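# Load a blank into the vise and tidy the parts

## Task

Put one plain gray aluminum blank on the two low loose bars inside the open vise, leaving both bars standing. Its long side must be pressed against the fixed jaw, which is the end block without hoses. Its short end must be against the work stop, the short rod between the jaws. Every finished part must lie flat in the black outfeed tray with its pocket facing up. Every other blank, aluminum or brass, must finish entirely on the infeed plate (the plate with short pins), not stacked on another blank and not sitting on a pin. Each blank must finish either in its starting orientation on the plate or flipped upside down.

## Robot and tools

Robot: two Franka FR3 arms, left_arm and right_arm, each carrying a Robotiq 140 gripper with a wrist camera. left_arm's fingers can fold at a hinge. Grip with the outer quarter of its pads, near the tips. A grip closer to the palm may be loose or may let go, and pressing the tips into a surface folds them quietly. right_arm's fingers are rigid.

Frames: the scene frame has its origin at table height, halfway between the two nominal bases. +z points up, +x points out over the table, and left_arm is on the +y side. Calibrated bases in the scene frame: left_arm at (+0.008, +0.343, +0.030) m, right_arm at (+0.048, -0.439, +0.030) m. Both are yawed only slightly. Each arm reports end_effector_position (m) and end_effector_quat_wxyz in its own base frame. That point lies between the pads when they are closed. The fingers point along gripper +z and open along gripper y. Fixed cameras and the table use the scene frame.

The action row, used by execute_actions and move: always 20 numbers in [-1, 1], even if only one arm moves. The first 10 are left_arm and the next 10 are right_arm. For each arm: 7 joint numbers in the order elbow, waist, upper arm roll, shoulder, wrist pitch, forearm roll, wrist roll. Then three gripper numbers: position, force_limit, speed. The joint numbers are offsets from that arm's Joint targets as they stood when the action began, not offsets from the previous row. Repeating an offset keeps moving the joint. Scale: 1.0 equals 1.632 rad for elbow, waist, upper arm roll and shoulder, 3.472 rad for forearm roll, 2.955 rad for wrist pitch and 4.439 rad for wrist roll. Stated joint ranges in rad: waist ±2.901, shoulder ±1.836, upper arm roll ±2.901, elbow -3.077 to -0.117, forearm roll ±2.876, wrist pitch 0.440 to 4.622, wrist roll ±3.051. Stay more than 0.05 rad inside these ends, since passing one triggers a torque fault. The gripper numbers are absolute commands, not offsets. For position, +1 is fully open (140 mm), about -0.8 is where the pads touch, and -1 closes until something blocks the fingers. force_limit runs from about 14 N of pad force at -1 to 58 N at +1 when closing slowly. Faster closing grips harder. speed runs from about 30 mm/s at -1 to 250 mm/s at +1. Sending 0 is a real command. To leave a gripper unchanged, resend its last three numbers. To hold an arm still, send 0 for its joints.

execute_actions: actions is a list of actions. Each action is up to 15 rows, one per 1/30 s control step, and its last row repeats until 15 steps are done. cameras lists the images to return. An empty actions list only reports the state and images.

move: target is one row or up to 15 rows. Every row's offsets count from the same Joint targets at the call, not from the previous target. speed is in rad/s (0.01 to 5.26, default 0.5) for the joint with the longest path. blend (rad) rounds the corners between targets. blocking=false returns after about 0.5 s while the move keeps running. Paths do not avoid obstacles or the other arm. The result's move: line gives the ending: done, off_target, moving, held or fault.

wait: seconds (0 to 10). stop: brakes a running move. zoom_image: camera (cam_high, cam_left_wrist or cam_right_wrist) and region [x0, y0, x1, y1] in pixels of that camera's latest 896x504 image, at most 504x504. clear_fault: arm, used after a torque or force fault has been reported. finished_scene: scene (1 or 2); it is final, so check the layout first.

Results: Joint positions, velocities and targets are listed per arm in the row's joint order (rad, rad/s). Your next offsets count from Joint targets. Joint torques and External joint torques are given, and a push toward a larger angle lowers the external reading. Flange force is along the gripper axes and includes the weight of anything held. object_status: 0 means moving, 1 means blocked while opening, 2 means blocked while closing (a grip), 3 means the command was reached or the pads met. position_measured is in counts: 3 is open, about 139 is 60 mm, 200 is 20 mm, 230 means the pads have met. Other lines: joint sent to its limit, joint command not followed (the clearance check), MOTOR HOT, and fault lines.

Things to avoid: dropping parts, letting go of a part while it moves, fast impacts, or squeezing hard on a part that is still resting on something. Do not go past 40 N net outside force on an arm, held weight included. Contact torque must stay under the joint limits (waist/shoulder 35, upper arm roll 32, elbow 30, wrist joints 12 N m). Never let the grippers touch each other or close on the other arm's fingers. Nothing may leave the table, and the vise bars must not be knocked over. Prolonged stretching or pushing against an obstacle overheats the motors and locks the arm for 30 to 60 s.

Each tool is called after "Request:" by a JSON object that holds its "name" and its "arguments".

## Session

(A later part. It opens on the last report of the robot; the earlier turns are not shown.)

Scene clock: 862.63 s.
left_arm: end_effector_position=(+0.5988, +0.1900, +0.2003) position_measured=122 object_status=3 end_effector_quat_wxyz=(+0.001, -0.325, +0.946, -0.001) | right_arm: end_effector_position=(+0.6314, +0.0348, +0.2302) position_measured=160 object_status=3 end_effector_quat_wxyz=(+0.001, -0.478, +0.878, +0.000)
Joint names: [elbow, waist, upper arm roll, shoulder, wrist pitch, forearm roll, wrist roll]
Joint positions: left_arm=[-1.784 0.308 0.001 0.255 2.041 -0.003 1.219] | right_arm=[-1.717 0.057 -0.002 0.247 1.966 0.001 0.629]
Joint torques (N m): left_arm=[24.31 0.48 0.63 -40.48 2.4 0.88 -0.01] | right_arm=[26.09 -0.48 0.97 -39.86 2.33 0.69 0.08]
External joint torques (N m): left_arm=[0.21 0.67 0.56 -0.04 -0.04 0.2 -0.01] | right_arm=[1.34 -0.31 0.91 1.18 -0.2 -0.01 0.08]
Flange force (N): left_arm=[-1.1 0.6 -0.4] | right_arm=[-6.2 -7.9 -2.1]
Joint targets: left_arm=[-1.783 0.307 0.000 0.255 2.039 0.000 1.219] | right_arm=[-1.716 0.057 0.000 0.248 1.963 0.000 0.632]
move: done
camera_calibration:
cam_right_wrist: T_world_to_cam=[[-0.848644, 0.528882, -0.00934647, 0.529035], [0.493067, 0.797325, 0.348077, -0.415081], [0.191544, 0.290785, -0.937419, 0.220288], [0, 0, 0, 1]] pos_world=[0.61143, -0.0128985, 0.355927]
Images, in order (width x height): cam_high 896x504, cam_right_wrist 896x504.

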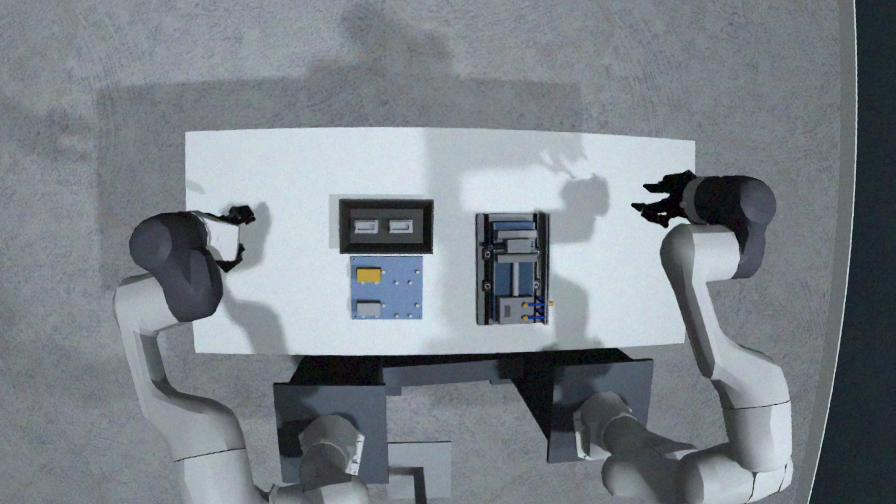

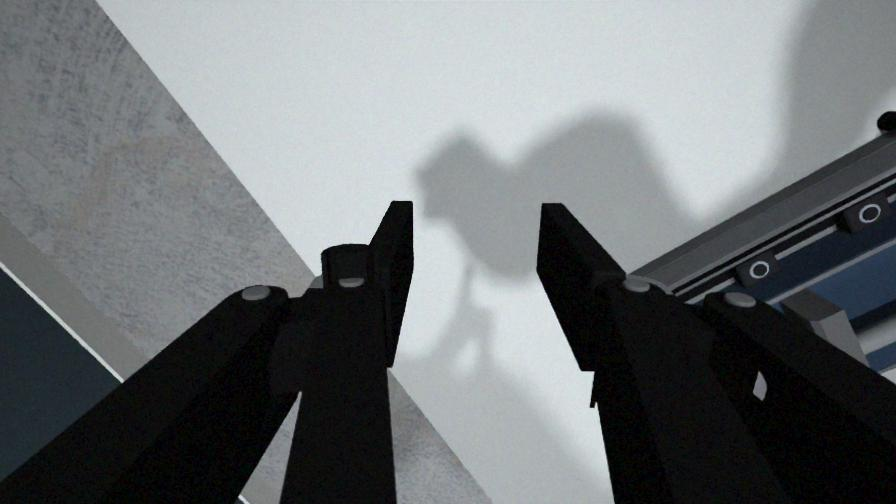

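Request:
{"name": "move", "arguments": {"target": [0,0,0,0,0,0,0,0.06,-0.5,-1,-0.15681,0.24148,0,-0.10511,0.02889,0,-0.04638,-0.25,-0.1,-1], "speed": 0.7, "cameras": ["cam_right_wrist"]}}

Request:
{"name": "zoom_image", "arguments": {"camera": "cam_right_wrist", "region": [380, 40, 580, 220]}}

Scene clock: 878.83 s.
left_arm: end_effector_position=(+0.5987, +0.1899, +0.2003) position_measured=122 object_status=3 end_effector_quat_wxyz=(+0.001, -0.325, +0.946, -0.001) | right_arm: end_effector_position=(+0.5147, +0.2506, +0.2195) position_measured=160 object_status=3 end_effector_quat_wxyz=(+0.002, +0.715, -0.699, -0.001)
Joint names: [elbow, waist, upper arm roll, shoulder, wrist pitch, forearm roll, wrist roll]
Joint positions: left_arm=[-1.784 0.308 0.001 0.255 2.04 -0.003 1.219] | right_arm=[-1.97 0.451 0.001 0.078 2.044 0.001 0.431]
Joint velocities: left_arm=[within noise] | right_arm=[-0.001 -0.002 -0.001 -0.001 0.002 0 -0.007]
Joint torques (N m): left_arm=[24.26 0.54 0.64 -40.48 2.42 0.88 -0.04] | right_arm=[25.33 -0.29 0.51 -35.03 2.72 0.66 -0.3]
External joint torques (N m): left_arm=[0.19 0.73 0.57 -0.1 -0.01 0.19 -0.04] | right_arm=[0.92 -0.25 0.47 0.15 0.19 0 -0.31]
Flange force (N): left_arm=[-0.8 0.7 -0.4] | right_arm=[-1.2 -3.6 -0.9]
Joint targets: left_arm=[-1.783 0.307 0.000 0.255 2.039 0.000 1.219] | right_arm=[-1.972 0.451 0.000 0.076 2.048 0.000 0.426]
move: done
camera_calibration:
cam_right_wrist: T_world_to_cam=[[-0.999242, -0.0387975, -0.00320689, 0.534196], [-0.0375149, 0.937647, 0.345558, -0.287359], [-0.0103999, 0.345417, -0.938392, 0.260347], [0, 0, 0, 1]] pos_world=[0.525719, 0.200239, 0.34532]
Images, in order (width x height): cam_right_wrist 896x504.

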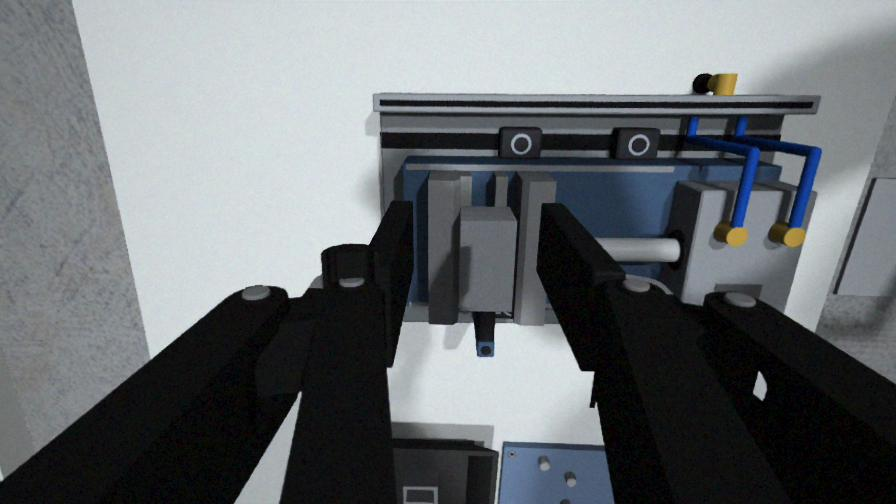

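Scaled by 2.520 from the camera's 896x504 image, which has a finer 1280x720 frame.

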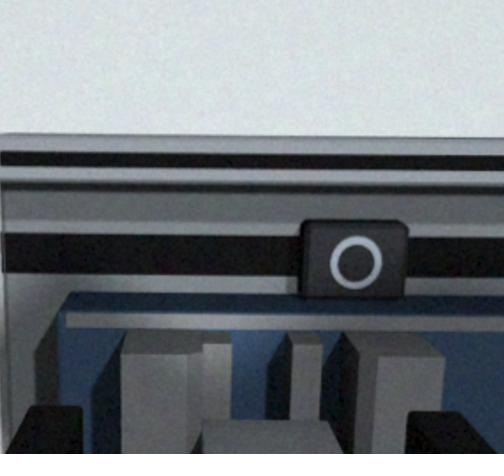

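Request:
{"name": "zoom_image", "arguments": {"camera": "cam_right_wrist", "region": [410, 155, 580, 365]}}

Scaled by 2.400 from the camera's 896x504 image, which has a finer 1280x720 frame.

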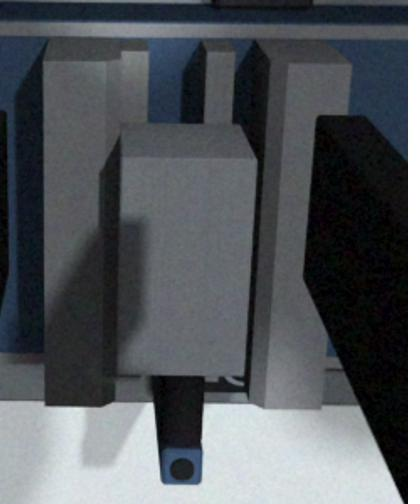

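Request:
{"name": "zoom_image", "arguments": {"camera": "cam_right_wrist", "region": [425, 195, 485, 255]}}

Request:
{"name": "zoom_image", "arguments": {"camera": "cam_right_wrist", "region": [425, 255, 525, 355]}}

Scaled by 8.400 from the camera's 896x504 image, which has a finer 1280x720 frame.

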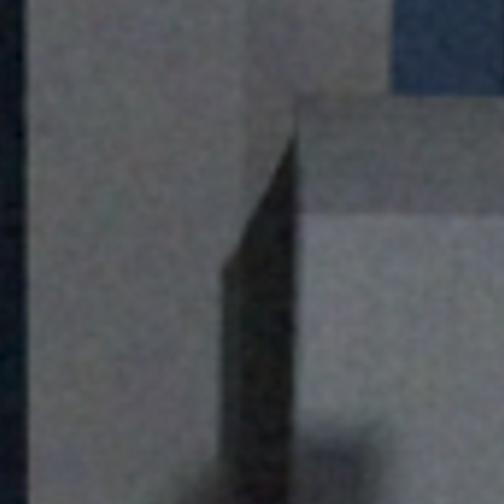

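Scaled by 5.040 from the camera's 896x504 image, which has a finer 1280x720 frame.

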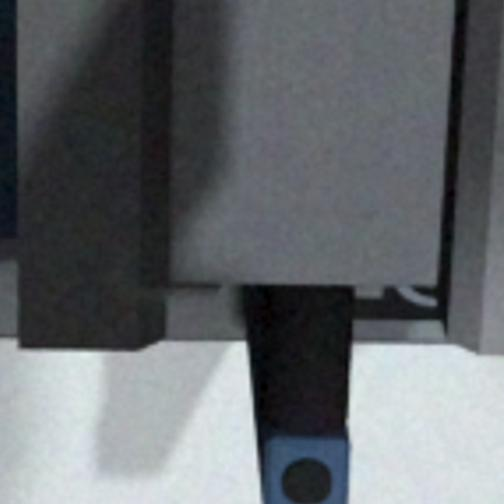

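Request:
{"name": "zoom_image", "arguments": {"camera": "cam_right_wrist", "region": [435, 290, 485, 335]}}

Request:
{"name": "zoom_image", "arguments": {"camera": "cam_right_wrist", "region": [435, 160, 485, 215]}}

Scaled by 10.080 from the camera's 896x504 image, which has a finer 1280x720 frame.

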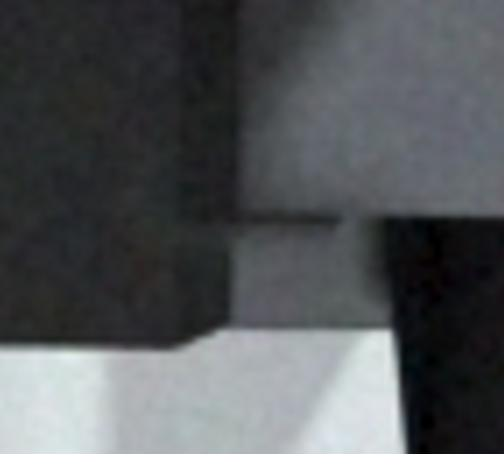

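Scaled by 9.164 from the camera's 896x504 image, which has a finer 1280x720 frame.

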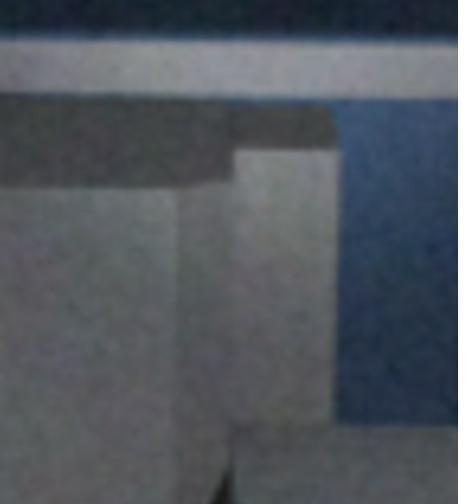

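Request:
{"name": "finished_scene", "arguments": {"scene": 1}}

The scene is finished: the task was done.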